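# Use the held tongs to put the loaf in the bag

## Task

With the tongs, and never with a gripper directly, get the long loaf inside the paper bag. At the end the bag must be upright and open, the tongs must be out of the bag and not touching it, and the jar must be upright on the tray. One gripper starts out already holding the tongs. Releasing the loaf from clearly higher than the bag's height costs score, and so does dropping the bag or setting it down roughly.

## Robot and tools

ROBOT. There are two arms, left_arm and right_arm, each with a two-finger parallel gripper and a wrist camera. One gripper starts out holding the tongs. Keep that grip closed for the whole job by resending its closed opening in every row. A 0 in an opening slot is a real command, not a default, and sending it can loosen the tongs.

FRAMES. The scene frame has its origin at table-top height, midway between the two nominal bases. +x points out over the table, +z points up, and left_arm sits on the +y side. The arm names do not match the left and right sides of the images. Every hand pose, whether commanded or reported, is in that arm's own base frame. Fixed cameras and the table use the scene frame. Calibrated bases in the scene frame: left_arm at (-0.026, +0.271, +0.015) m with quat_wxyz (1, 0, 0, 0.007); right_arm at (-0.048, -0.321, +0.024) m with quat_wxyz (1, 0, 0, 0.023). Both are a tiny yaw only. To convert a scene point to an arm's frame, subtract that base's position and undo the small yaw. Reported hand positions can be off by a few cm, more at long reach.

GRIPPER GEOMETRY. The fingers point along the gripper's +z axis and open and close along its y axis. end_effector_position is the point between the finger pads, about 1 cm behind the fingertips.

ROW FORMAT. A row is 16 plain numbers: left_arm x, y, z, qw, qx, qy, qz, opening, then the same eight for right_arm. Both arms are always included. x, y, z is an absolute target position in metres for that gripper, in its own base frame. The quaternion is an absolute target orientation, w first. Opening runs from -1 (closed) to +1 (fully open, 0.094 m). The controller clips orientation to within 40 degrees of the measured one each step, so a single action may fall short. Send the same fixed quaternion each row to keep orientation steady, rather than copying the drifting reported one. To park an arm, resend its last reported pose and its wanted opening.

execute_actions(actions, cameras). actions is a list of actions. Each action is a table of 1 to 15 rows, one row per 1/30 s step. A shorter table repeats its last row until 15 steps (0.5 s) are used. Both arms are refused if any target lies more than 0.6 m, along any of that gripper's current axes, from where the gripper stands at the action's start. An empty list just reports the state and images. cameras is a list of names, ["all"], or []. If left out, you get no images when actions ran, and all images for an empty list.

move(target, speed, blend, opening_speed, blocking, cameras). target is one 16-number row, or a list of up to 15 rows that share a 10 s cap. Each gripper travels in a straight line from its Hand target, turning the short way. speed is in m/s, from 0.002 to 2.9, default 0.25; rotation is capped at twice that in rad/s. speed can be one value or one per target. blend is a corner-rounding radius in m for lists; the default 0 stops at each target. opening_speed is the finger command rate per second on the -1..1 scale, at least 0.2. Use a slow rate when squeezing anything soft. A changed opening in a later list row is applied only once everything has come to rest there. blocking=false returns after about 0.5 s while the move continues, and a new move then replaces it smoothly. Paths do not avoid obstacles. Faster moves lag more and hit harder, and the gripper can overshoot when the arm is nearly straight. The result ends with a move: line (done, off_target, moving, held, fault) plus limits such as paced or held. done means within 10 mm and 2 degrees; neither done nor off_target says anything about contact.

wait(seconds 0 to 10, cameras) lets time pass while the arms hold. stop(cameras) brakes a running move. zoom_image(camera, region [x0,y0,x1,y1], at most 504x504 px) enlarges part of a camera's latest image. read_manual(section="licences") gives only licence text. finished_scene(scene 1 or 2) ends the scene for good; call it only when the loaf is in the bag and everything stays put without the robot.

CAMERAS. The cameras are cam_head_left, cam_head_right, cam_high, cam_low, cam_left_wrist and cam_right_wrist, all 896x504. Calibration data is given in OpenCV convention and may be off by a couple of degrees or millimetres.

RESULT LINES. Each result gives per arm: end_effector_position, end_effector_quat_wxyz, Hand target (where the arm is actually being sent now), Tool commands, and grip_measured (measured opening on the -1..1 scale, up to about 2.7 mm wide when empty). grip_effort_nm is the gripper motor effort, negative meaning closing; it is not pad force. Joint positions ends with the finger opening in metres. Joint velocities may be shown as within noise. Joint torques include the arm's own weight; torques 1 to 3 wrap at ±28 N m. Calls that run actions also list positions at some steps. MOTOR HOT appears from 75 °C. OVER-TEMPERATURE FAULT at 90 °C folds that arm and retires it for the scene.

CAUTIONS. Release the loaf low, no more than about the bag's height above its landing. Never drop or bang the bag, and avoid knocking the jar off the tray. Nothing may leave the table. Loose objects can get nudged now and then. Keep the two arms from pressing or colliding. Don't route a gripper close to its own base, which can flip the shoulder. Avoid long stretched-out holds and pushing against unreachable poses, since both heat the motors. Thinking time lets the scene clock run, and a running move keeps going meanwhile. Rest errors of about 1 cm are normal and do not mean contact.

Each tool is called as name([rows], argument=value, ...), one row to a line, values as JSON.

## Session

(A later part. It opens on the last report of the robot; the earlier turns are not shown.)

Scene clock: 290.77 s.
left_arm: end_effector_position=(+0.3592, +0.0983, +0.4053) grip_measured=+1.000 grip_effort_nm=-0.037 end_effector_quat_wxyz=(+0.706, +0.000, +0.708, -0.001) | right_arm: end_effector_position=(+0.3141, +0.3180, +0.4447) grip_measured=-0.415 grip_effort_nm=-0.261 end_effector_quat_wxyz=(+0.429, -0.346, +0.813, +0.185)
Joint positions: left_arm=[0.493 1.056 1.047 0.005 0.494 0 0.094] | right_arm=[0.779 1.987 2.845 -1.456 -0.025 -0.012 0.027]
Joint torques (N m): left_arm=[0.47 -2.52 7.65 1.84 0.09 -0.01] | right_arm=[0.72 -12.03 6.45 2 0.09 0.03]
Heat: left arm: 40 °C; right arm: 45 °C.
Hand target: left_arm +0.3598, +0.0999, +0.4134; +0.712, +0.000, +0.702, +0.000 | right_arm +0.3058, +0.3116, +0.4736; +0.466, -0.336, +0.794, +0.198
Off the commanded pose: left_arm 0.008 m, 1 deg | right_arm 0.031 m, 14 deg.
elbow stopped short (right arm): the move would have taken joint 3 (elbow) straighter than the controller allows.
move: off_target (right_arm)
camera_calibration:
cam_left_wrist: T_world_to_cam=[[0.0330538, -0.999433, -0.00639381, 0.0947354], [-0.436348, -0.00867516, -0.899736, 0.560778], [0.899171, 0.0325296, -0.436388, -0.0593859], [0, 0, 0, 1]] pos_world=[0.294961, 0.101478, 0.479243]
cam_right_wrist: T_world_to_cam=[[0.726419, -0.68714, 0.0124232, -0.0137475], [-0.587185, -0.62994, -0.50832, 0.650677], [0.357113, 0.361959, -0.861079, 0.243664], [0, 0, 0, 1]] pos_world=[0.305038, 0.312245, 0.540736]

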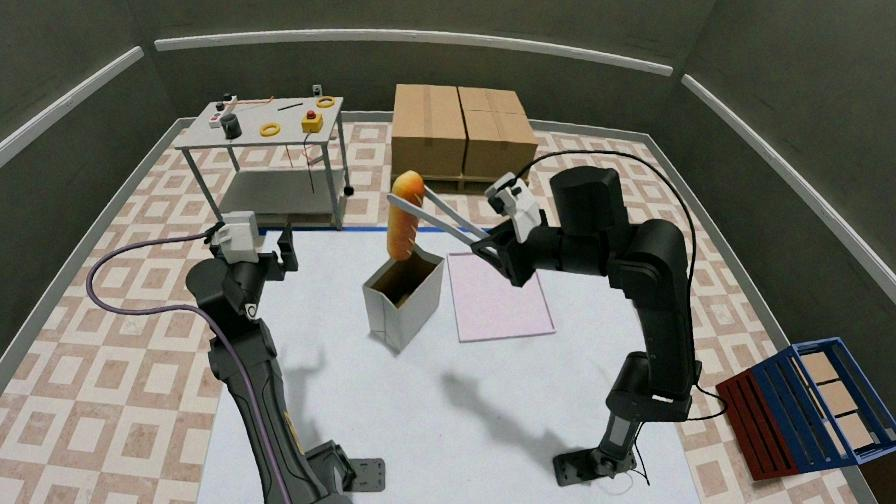

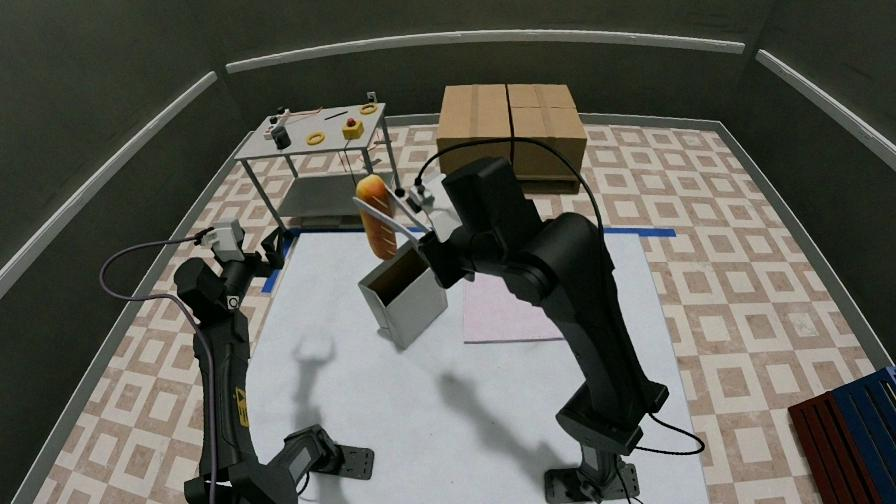

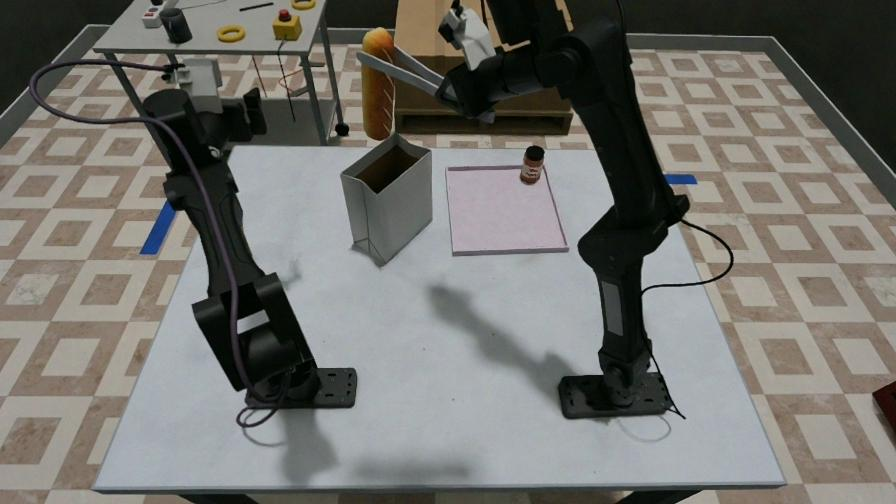

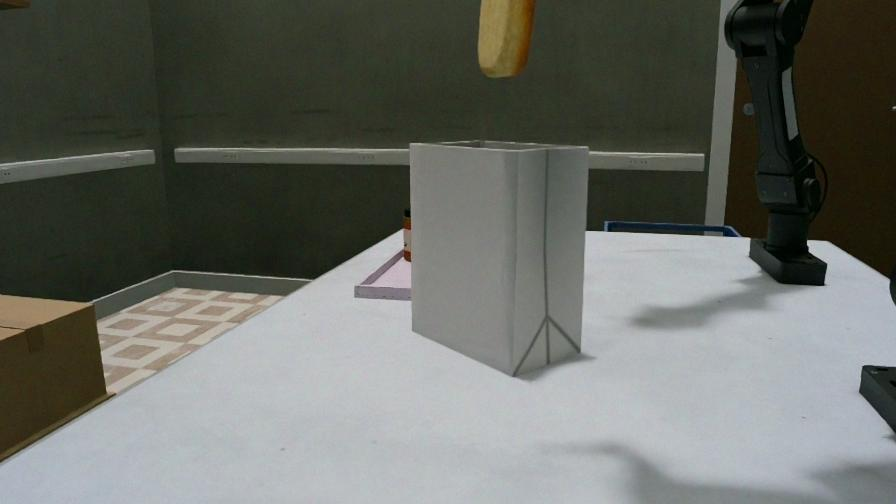

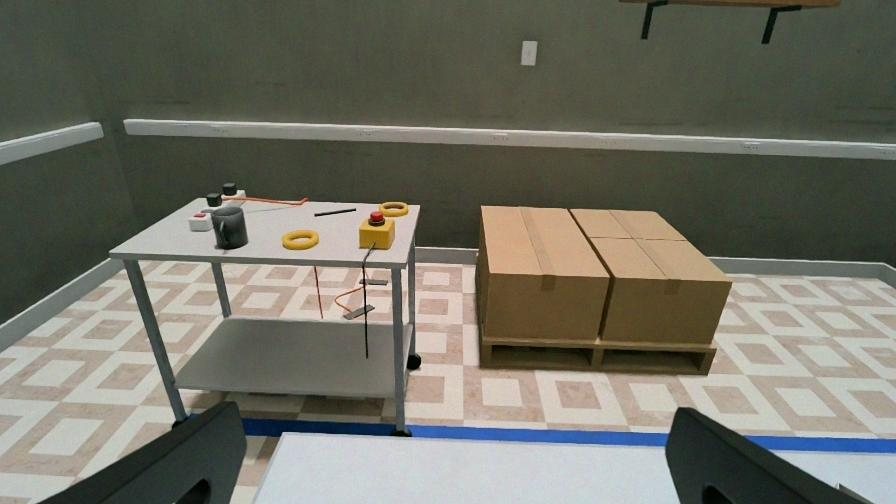

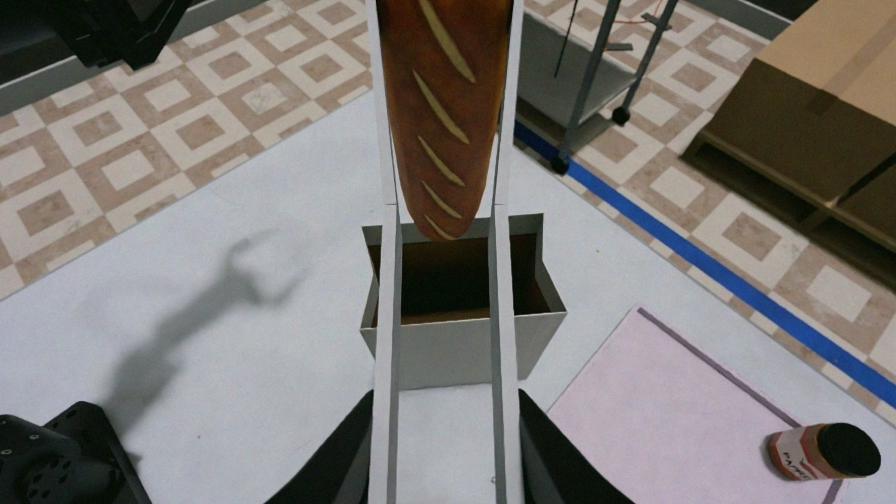

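move(target=[0.36,0.10,0.4133,0.712,0,0.702,0,1,0.330,0.319,0.42,0.3596,-0.3596,0.8473,0.1527,-0.42], speed=0.08, cameras=["all"])

zoom_image(camera="cam_head_left", region=[340, 110, 540, 360])

zoom_image(camera="cam_high", region=[300, 0, 550, 280])

zoom_image(camera="cam_low", region=[350, 0, 700, 380])

Scene clock: 308.30 s.
left_arm: end_effector_position=(+0.3592, +0.0983, +0.4053) grip_measured=+1.000 grip_effort_nm=-0.037 end_effector_quat_wxyz=(+0.706, +0.000, +0.708, -0.001) | right_arm: end_effector_position=(+0.3225, +0.3138, +0.4138) grip_measured=-0.415 grip_effort_nm=-0.247 end_effector_quat_wxyz=(+0.387, -0.352, +0.837, +0.161)
Joint positions: left_arm=[0.493 1.056 1.047 0.005 0.494 0 0.094] | right_arm=[0.76 2.029 2.845 -1.522 -0.025 -0.026 0.027]
Joint torques (N m): left_arm=[0.5 -2.35 7.42 1.83 0.07 -0.04] | right_arm=[-0.81 -7.66 6.74 1.91 -0.14 -0.06]
Heat: left arm: 40 °C; right arm: 47 °C.
Hand target: left_arm +0.3599, +0.0999, +0.4132; +0.712, +0.000, +0.702, +0.000 | right_arm +0.3294, +0.3185, +0.4193; +0.401, -0.351, +0.829, +0.169
Off the commanded pose: left_arm 0.008 m, 1 deg | right_arm 0.011 m, 4 deg.
elbow stopped short (right arm): the move would have taken joint 3 (elbow) straighter than the controller allows.
move: off_target (right_arm)
camera_calibration:
cam_left_wrist: T_world_to_cam=[[0.0330538, -0.999433, -0.00639381, 0.0947354], [-0.436348, -0.00867516, -0.899736, 0.560778], [0.899171, 0.0325296, -0.436388, -0.0593859], [0, 0, 0, 1]] pos_world=[0.294961, 0.101478, 0.479243]
cam_right_wrist: T_world_to_cam=[[0.719259, -0.694472, 0.0193684, -0.0206694], [-0.626991, -0.660873, -0.412466, 0.620036], [0.299246, 0.284526, -0.910767, 0.279018], [0, 0, 0, 1]] pos_world=[0.320128, 0.316023, 0.510265]

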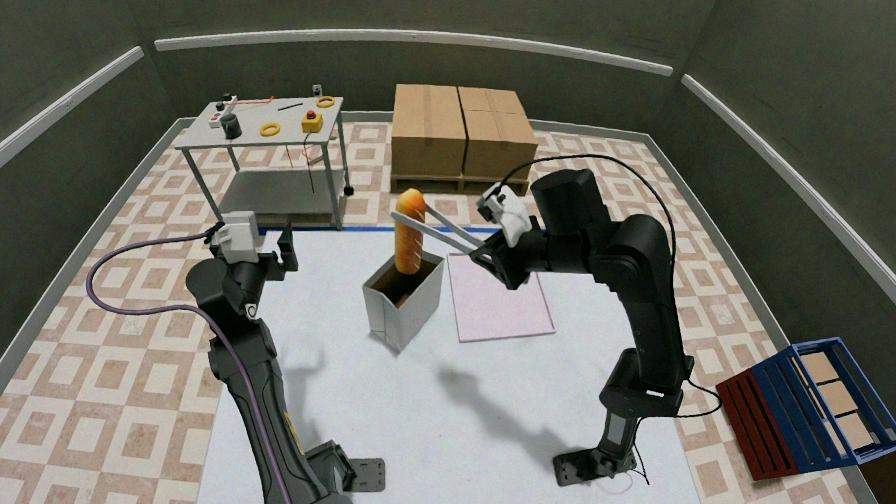

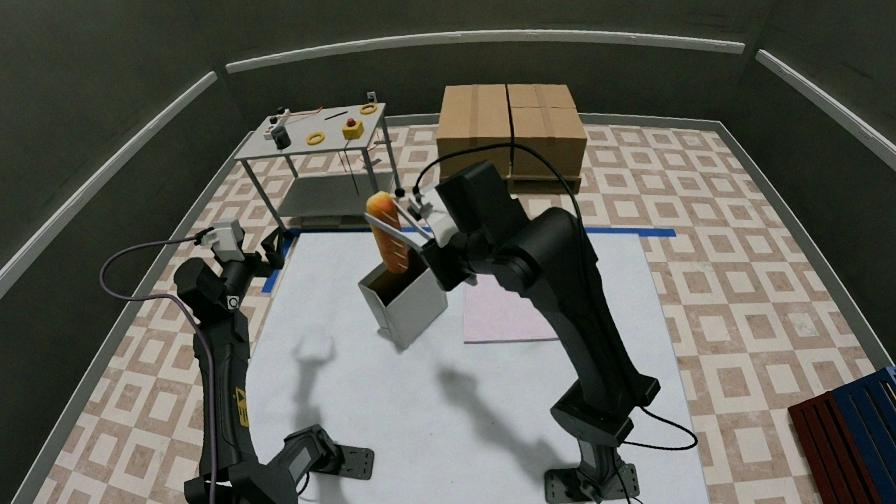

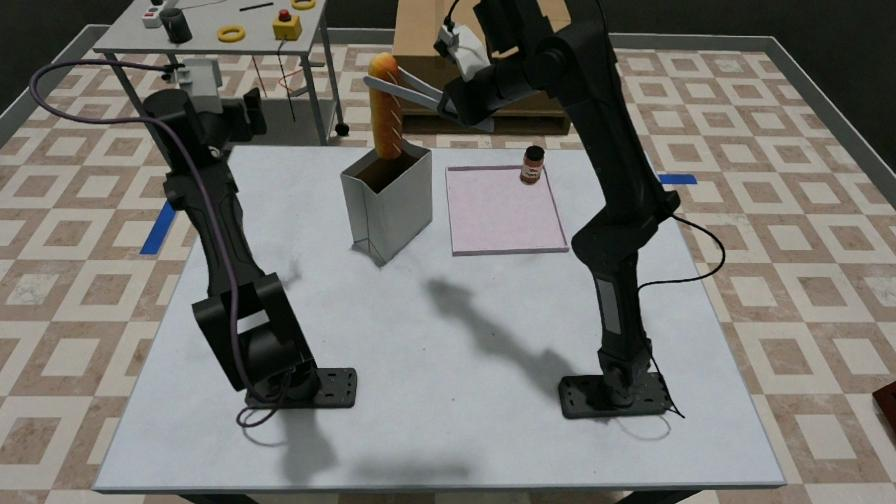

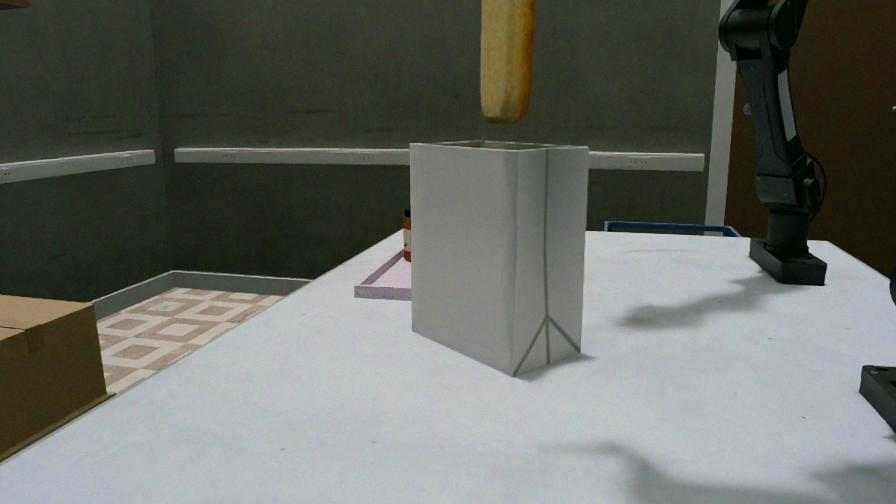

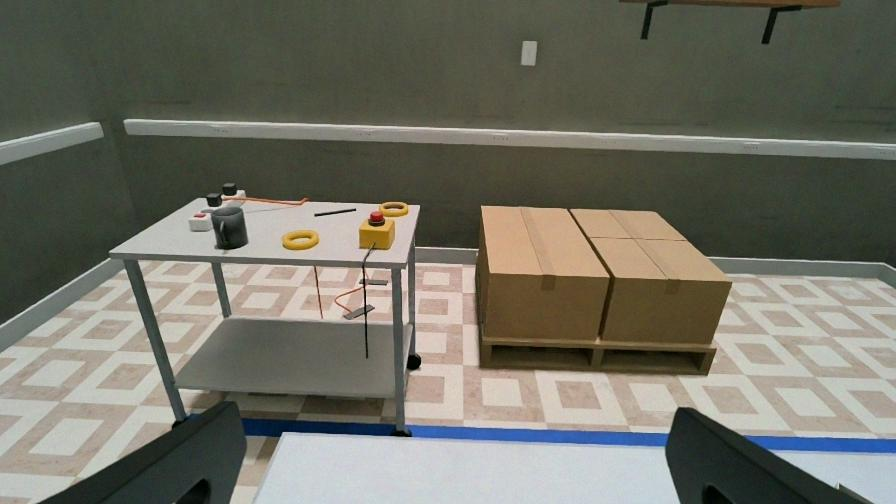

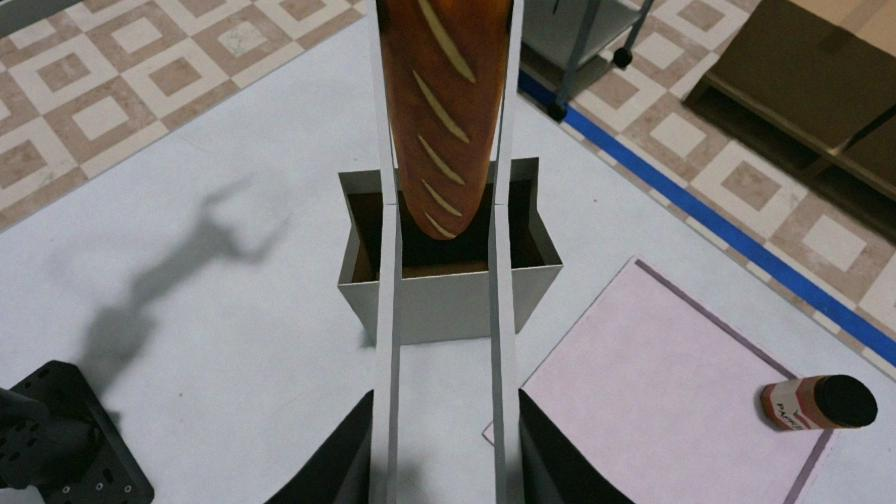

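Scaled by 2.016.

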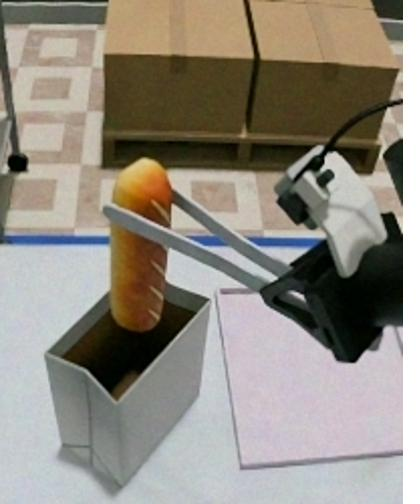

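Scaled by 1.800.

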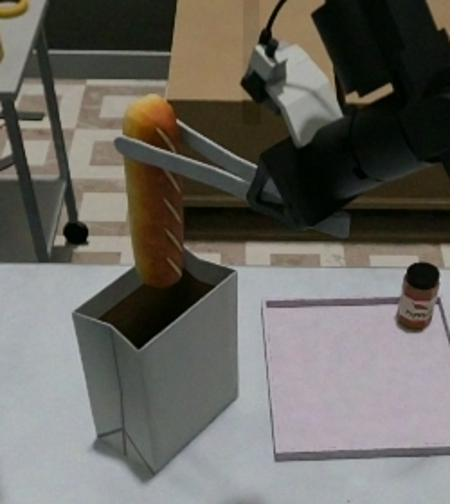

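Scaled by 1.326.

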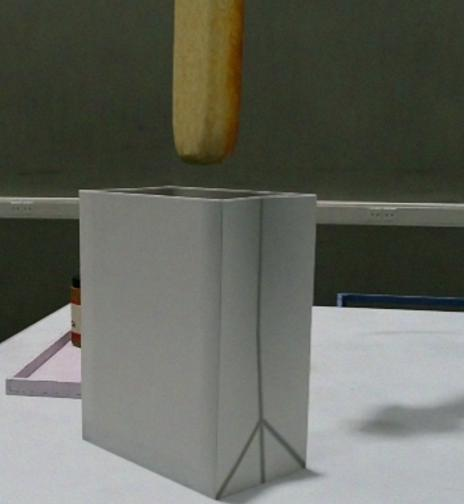

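move(target=[0.36,0.10,0.4133,0.712,0,0.702,0,1,0.336,0.325,0.345,0.3596,-0.3596,0.8473,0.1527,-0.42], speed=0.06, cameras=["all"])

zoom_image(camera="cam_head_left", region=[340, 110, 540, 360])

zoom_image(camera="cam_high", region=[300, 0, 550, 280])

Scene clock: 318.13 s.
left_arm: end_effector_position=(+0.3592, +0.0983, +0.4053) grip_measured=+1.000 grip_effort_nm=-0.032 end_effector_quat_wxyz=(+0.706, +0.000, +0.708, -0.001) | right_arm: end_effector_position=(+0.3351, +0.3258, +0.3201) grip_measured=-0.415 grip_effort_nm=-0.261 end_effector_quat_wxyz=(+0.324, -0.364, +0.863, +0.136)
Joint positions: left_arm=[0.493 1.056 1.047 0.005 0.494 0 0.094] | right_arm=[0.76 1.841 2.163 -1.175 -0.025 -0.03 0.027]
Joint torques (N m): left_arm=[0.32 -2.35 7.54 1.78 0.07 -0.03] | right_arm=[-0.7 -13.63 6.69 1.88 -0.12 -0.07]
Heat: left arm: 40 °C; right arm: 47 °C.
Hand target: left_arm +0.3599, +0.0999, +0.4132; +0.712, +0.000, +0.702, +0.000 | right_arm +0.3353, +0.3244, +0.3451; +0.359, -0.360, +0.848, +0.152
Off the commanded pose: left_arm 0.008 m, 1 deg | right_arm 0.025 m, 5 deg.
move: off_target (right_arm)
camera_calibration:
cam_left_wrist: T_world_to_cam=[[0.0330538, -0.999433, -0.00639381, 0.0947354], [-0.436348, -0.00867516, -0.899736, 0.560778], [0.899171, 0.0325296, -0.436388, -0.0593859], [0, 0, 0, 1]] pos_world=[0.294961, 0.101478, 0.479243]
cam_right_wrist: T_world_to_cam=[[0.722975, -0.690703, 0.0153593, -0.020761], [-0.661256, -0.69825, -0.274203, 0.576617], [0.200118, 0.188086, -0.961549, 0.267399], [0, 0, 0, 1]] pos_world=[0.34279, 0.337989, 0.415546]

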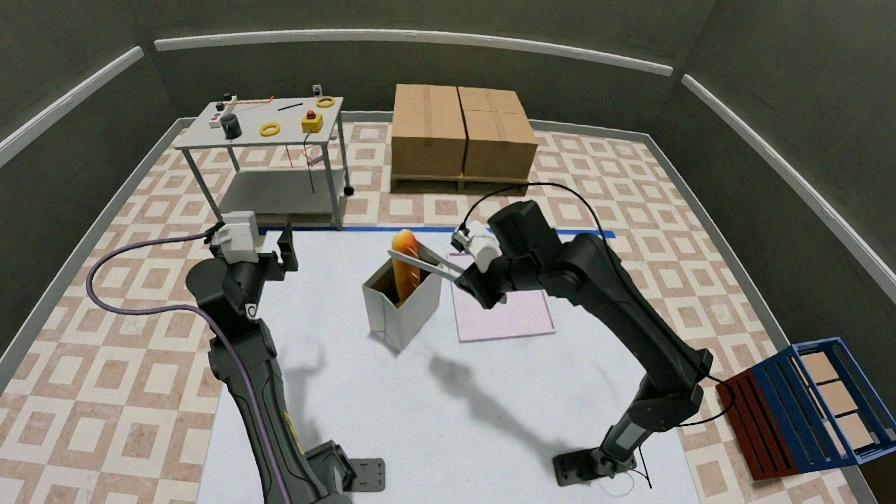

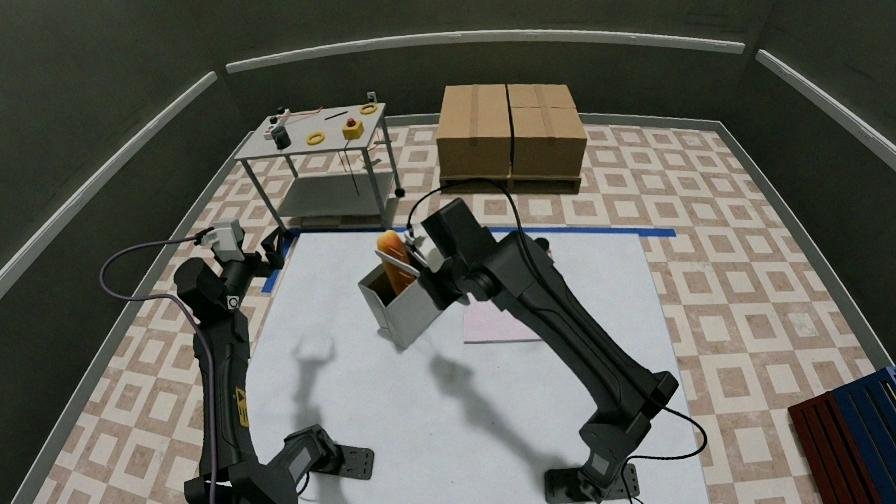

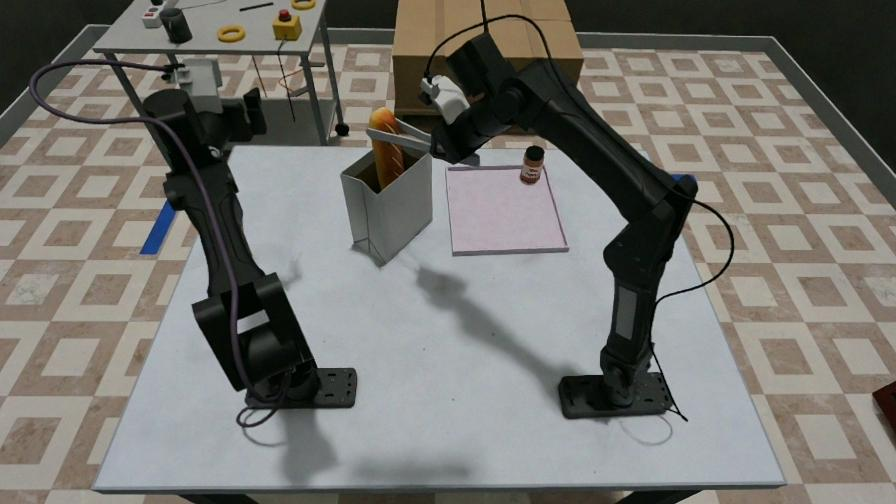

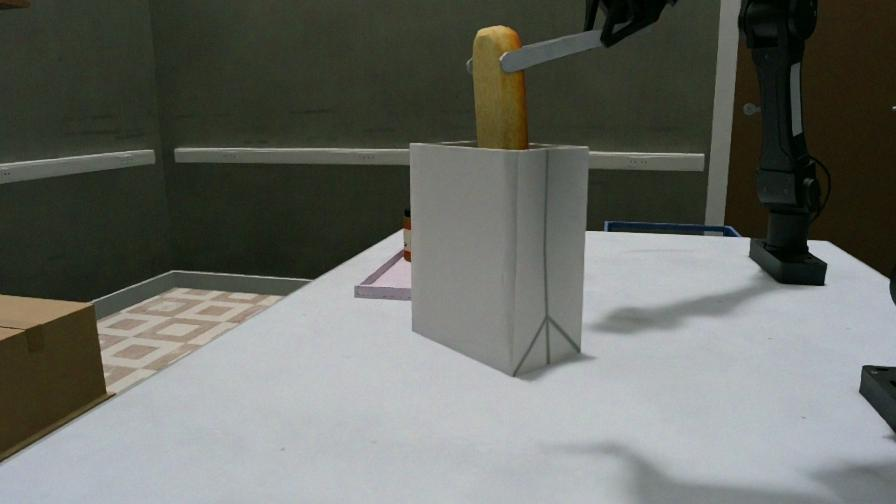

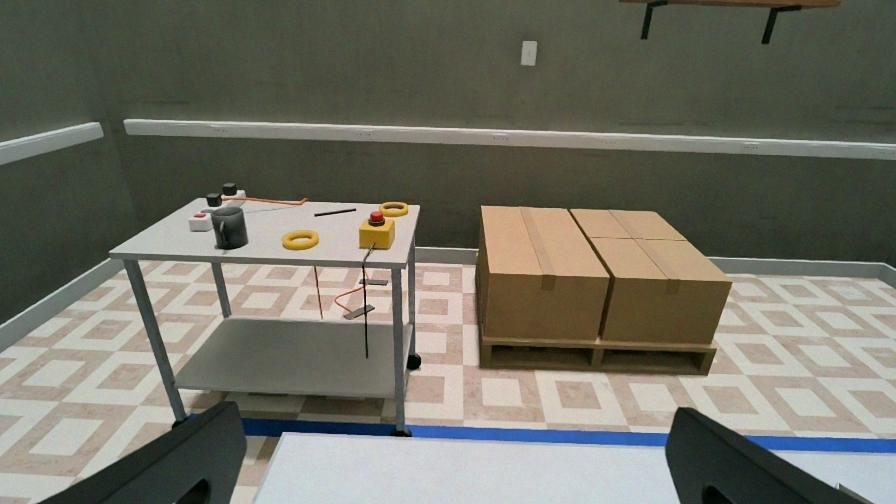

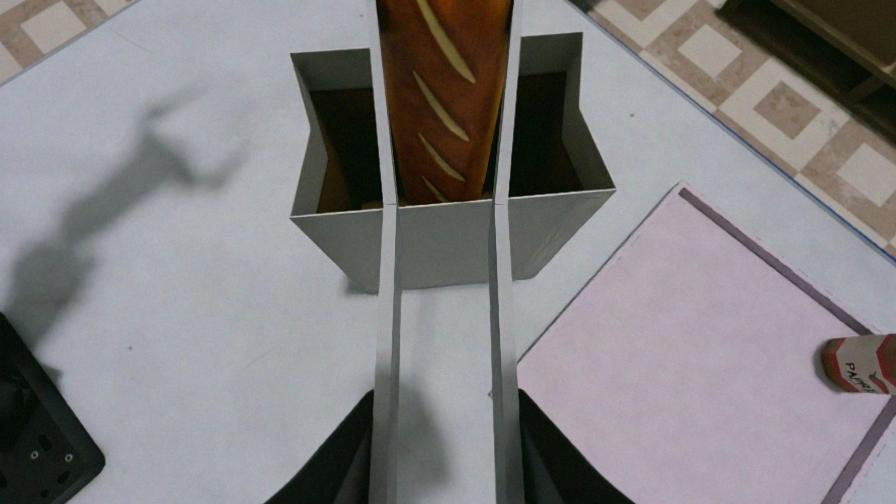

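Scaled by 2.016.

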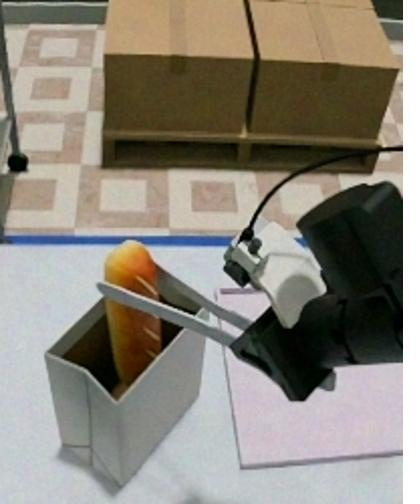

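Scaled by 1.800.

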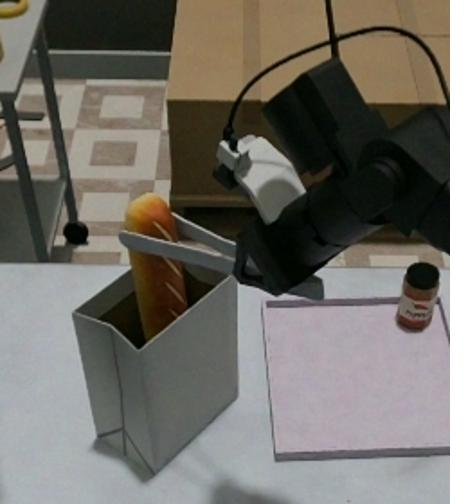

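move([
  [0.36,0.10,0.4133,0.712,0,0.702,0,1,0.344,0.333,0.335,0.3817,-0.3555,0.8376,0.1620,-0.42],
  [0.36,0.10,0.4133,0.712,0,0.702,0,1,0.344,0.333,0.283,0.3817,-0.3555,0.8376,0.1620,-0.42],
], speed=0.05, cameras=["all"])

zoom_image(camera="cam_head_left", region=[340, 160, 540, 360])

zoom_image(camera="cam_high", region=[300, 50, 550, 280])

Scene clock: 328.97 s.
left_arm: end_effector_position=(+0.3592, +0.0983, +0.4053) grip_measured=+1.000 grip_effort_nm=-0.037 end_effector_quat_wxyz=(+0.706, +0.000, +0.708, -0.001) | right_arm: end_effector_position=(+0.3422, +0.3327, +0.2568) grip_measured=-0.415 grip_effort_nm=-0.256 end_effector_quat_wxyz=(+0.345, -0.361, +0.854, +0.144)
Joint positions: left_arm=[0.493 1.056 1.047 0.005 0.494 0 0.094] | right_arm=[0.76 1.719 1.702 -0.787 -0.025 -0.03 0.027]
Joint torques (N m): left_arm=[0.55 -2.59 7.38 1.81 0.02 -0.02] | right_arm=[-0.68 -13.52 7.5 1.97 -0.14 -0.05]
Heat: left arm: 41 °C; right arm: 46 °C.
Hand target: left_arm +0.3599, +0.0999, +0.4132; +0.712, +0.000, +0.702, +0.000 | right_arm +0.3433, +0.3325, +0.2830; +0.381, -0.356, +0.838, +0.161
Off the commanded pose: left_arm 0.008 m, 1 deg | right_arm 0.026 m, 5 deg.
move: off_target (right_arm)
camera_calibration:
cam_left_wrist: T_world_to_cam=[[0.0330538, -0.999433, -0.00639381, 0.0947354], [-0.436348, -0.00867516, -0.899736, 0.560778], [0.899171, 0.0325296, -0.436388, -0.0593859], [0, 0, 0, 1]] pos_world=[0.294961, 0.101478, 0.479243]
cam_right_wrist: T_world_to_cam=[[0.722759, -0.690871, 0.0177808, -0.0207075], [-0.650077, -0.688364, -0.3218, 0.573924], [0.234562, 0.221025, -0.946641, 0.177325], [0, 0, 0, 1]] pos_world=[0.346468, 0.341569, 0.35292]

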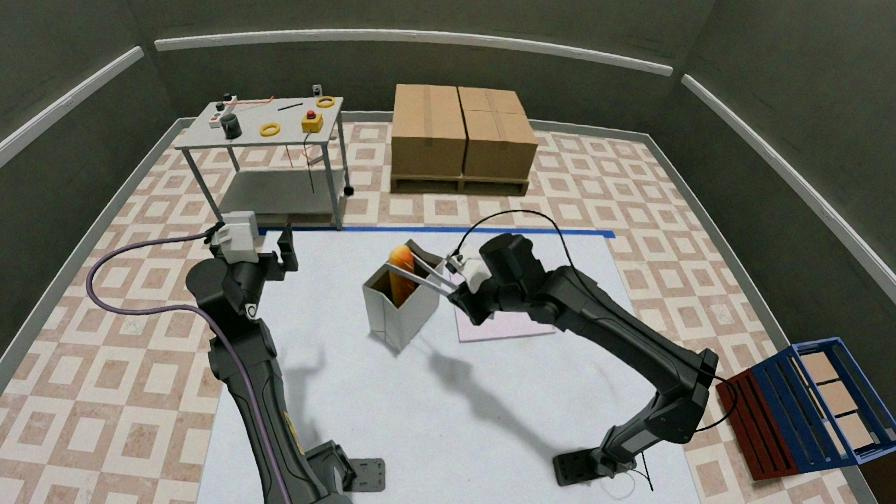

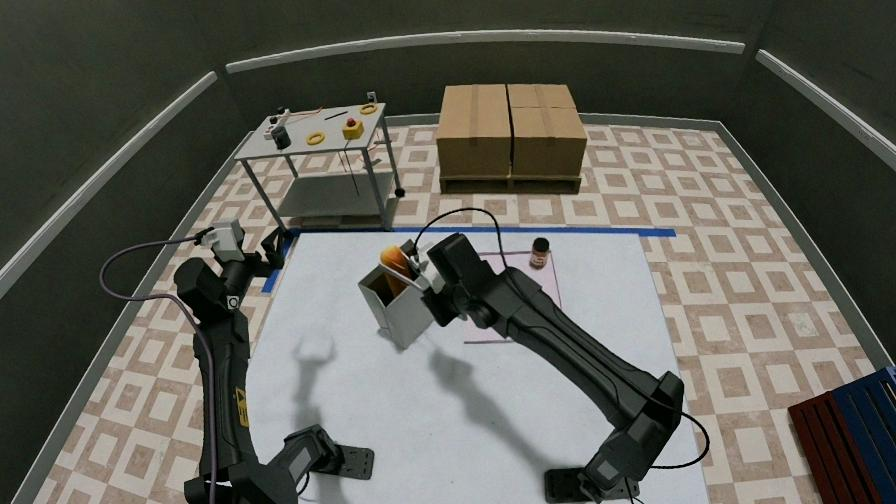

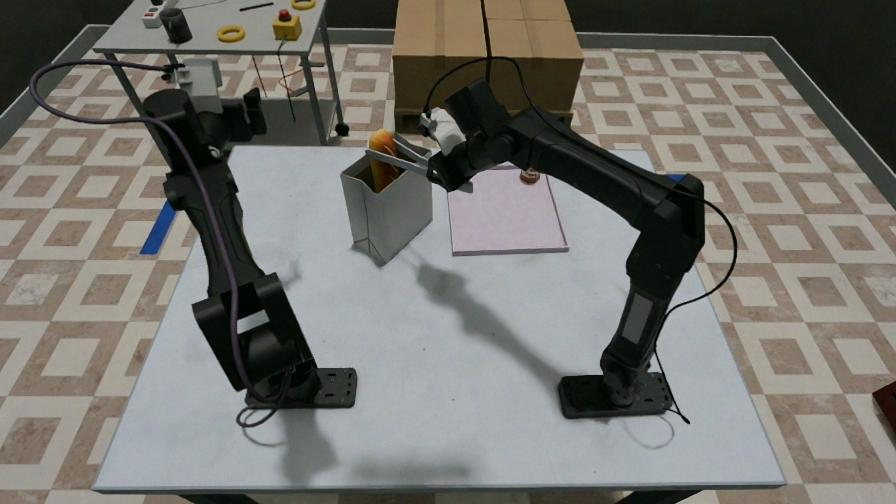

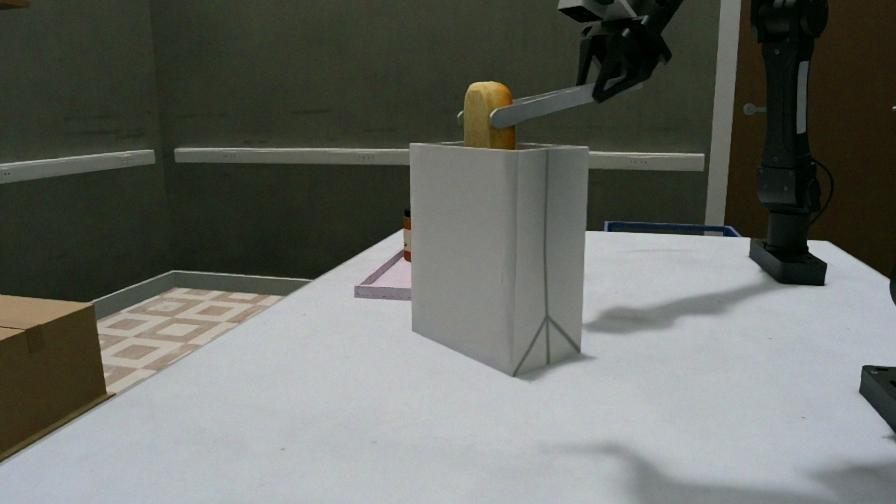

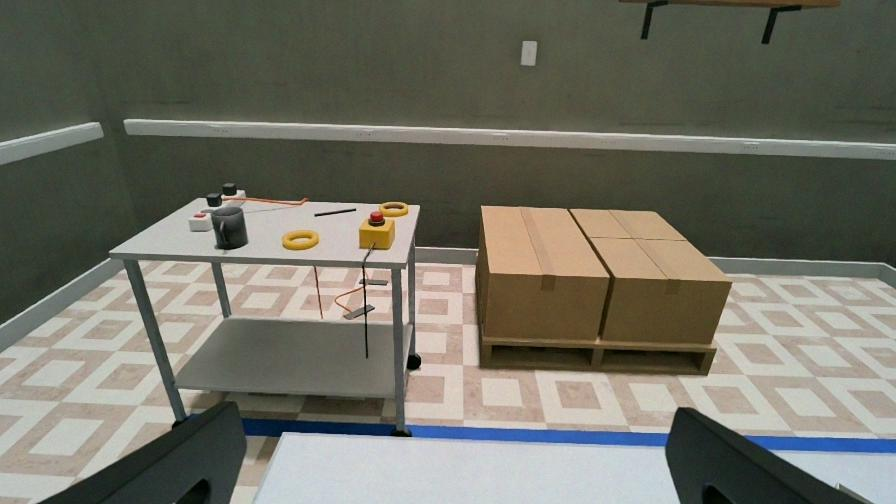

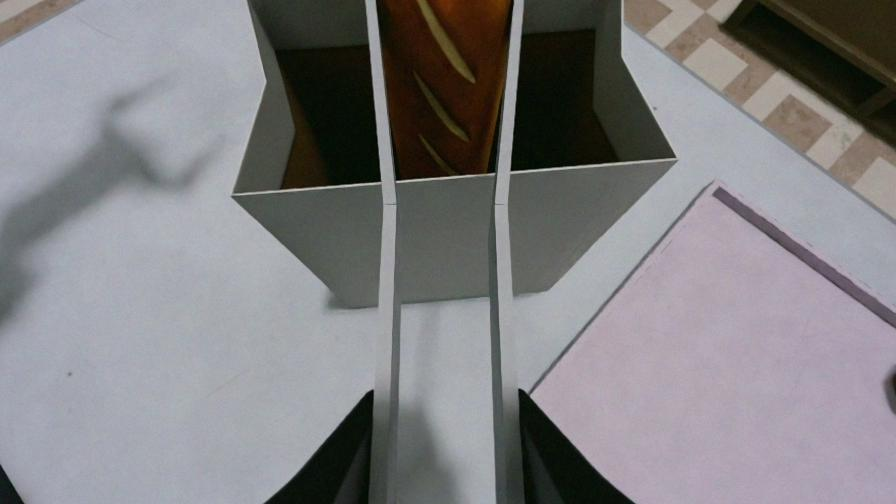

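Scaled by 2.520.

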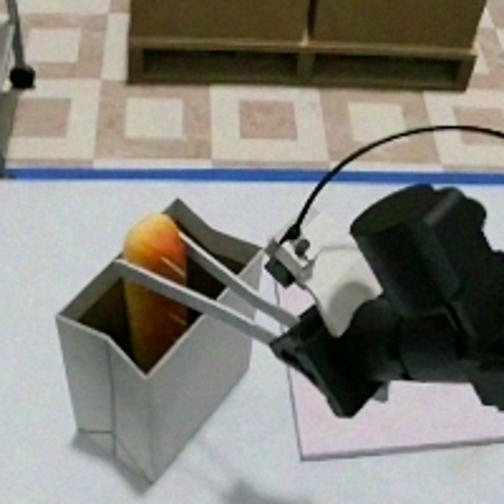

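Scaled by 2.016.

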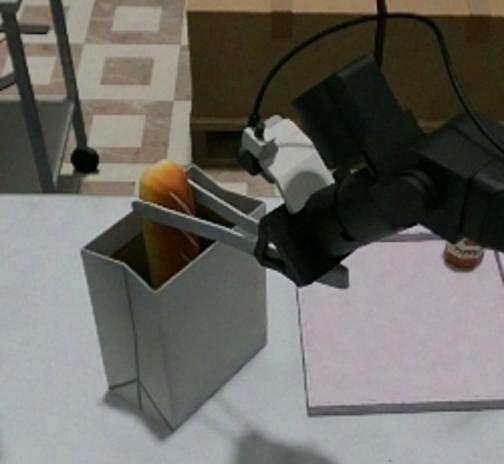

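move(target=[0.36,0.10,0.4133,0.712,0,0.702,0,1,0.344,0.333,0.283,0.3817,-0.3555,0.8376,0.1620,-0.15], opening_speed=0.4, cameras=["all"])

zoom_image(camera="cam_head_left", region=[340, 160, 540, 360])

Scene clock: 335.60 s.
left_arm: end_effector_position=(+0.3592, +0.0983, +0.4053) grip_measured=+1.000 grip_effort_nm=-0.037 end_effector_quat_wxyz=(+0.706, +0.000, +0.708, -0.001) | right_arm: end_effector_position=(+0.3450, +0.3354, +0.2640) grip_measured=-0.152 grip_effort_nm=0.105 end_effector_quat_wxyz=(+0.359, -0.359, +0.848, +0.150)
Joint positions: left_arm=[0.493 1.056 1.047 0.005 0.494 0 0.094] | right_arm=[0.76 1.713 1.702 -0.76 -0.025 -0.03 0.04]
Joint torques (N m): left_arm=[0.61 -2.48 7.53 1.78 0.06 -0.07] | right_arm=[-0.68 -12.79 7.57 1.75 -0.13 -0.04]
Heat: left arm: 41 °C; right arm: 47 °C.
Hand target: left_arm +0.3599, +0.0999, +0.4132; +0.712, +0.000, +0.702, +0.000 | right_arm +0.3438, +0.3329, +0.2829; +0.381, -0.356, +0.838, +0.162
Off the commanded pose: left_arm 0.008 m, 1 deg | right_arm 0.019 m, 3 deg.
move: off_target (right_arm)
camera_calibration:
cam_left_wrist: T_world_to_cam=[[0.0330538, -0.999433, -0.00639381, 0.0947354], [-0.436348, -0.00867516, -0.899736, 0.560778], [0.899171, 0.0325296, -0.436388, -0.0593859], [0, 0, 0, 1]] pos_world=[0.294961, 0.101478, 0.479243]
cam_right_wrist: T_world_to_cam=[[0.722511, -0.691098, 0.0190408, -0.0211463], [-0.642143, -0.681027, -0.351931, 0.582662], [0.256186, 0.242047, -0.935832, 0.165422], [0, 0, 0, 1]] pos_world=[0.347052, 0.342155, 0.360267]

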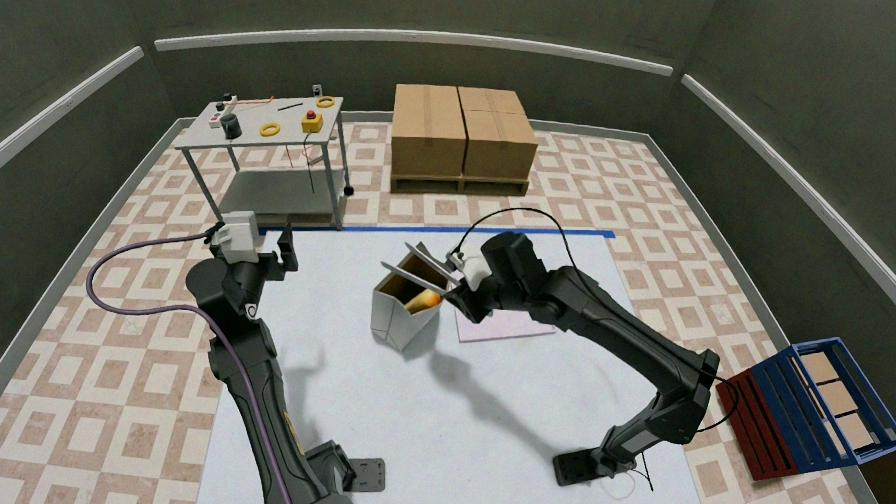

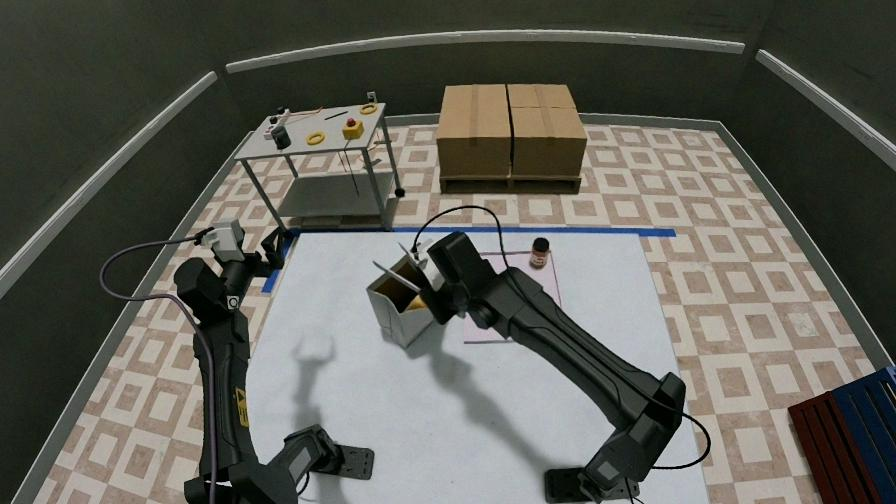

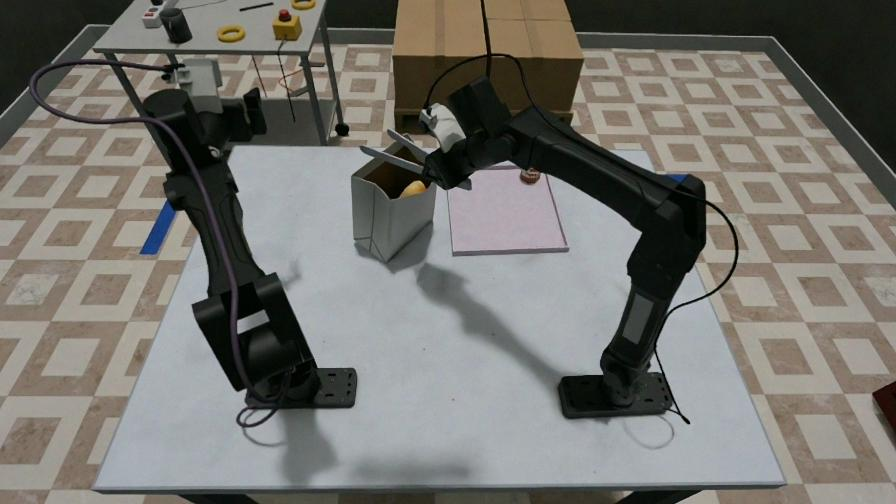

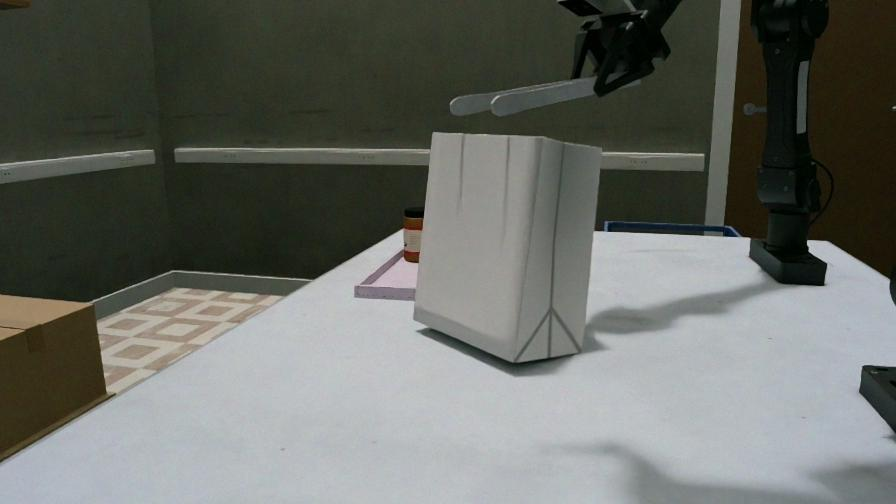

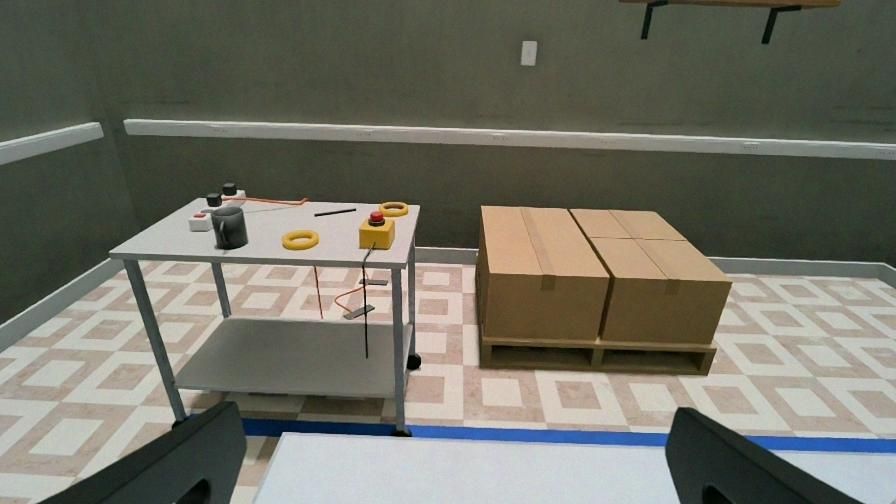

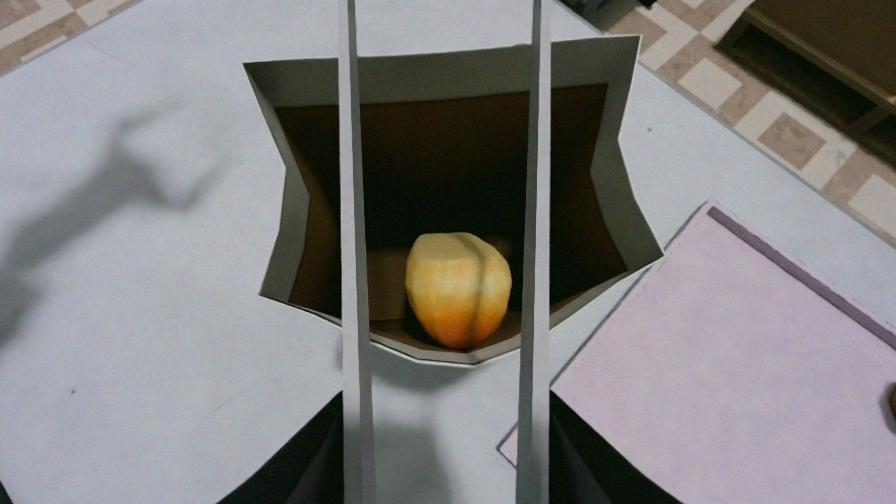

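Scaled by 2.520.

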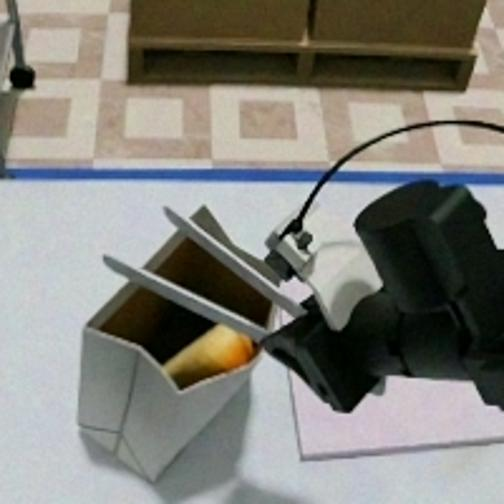

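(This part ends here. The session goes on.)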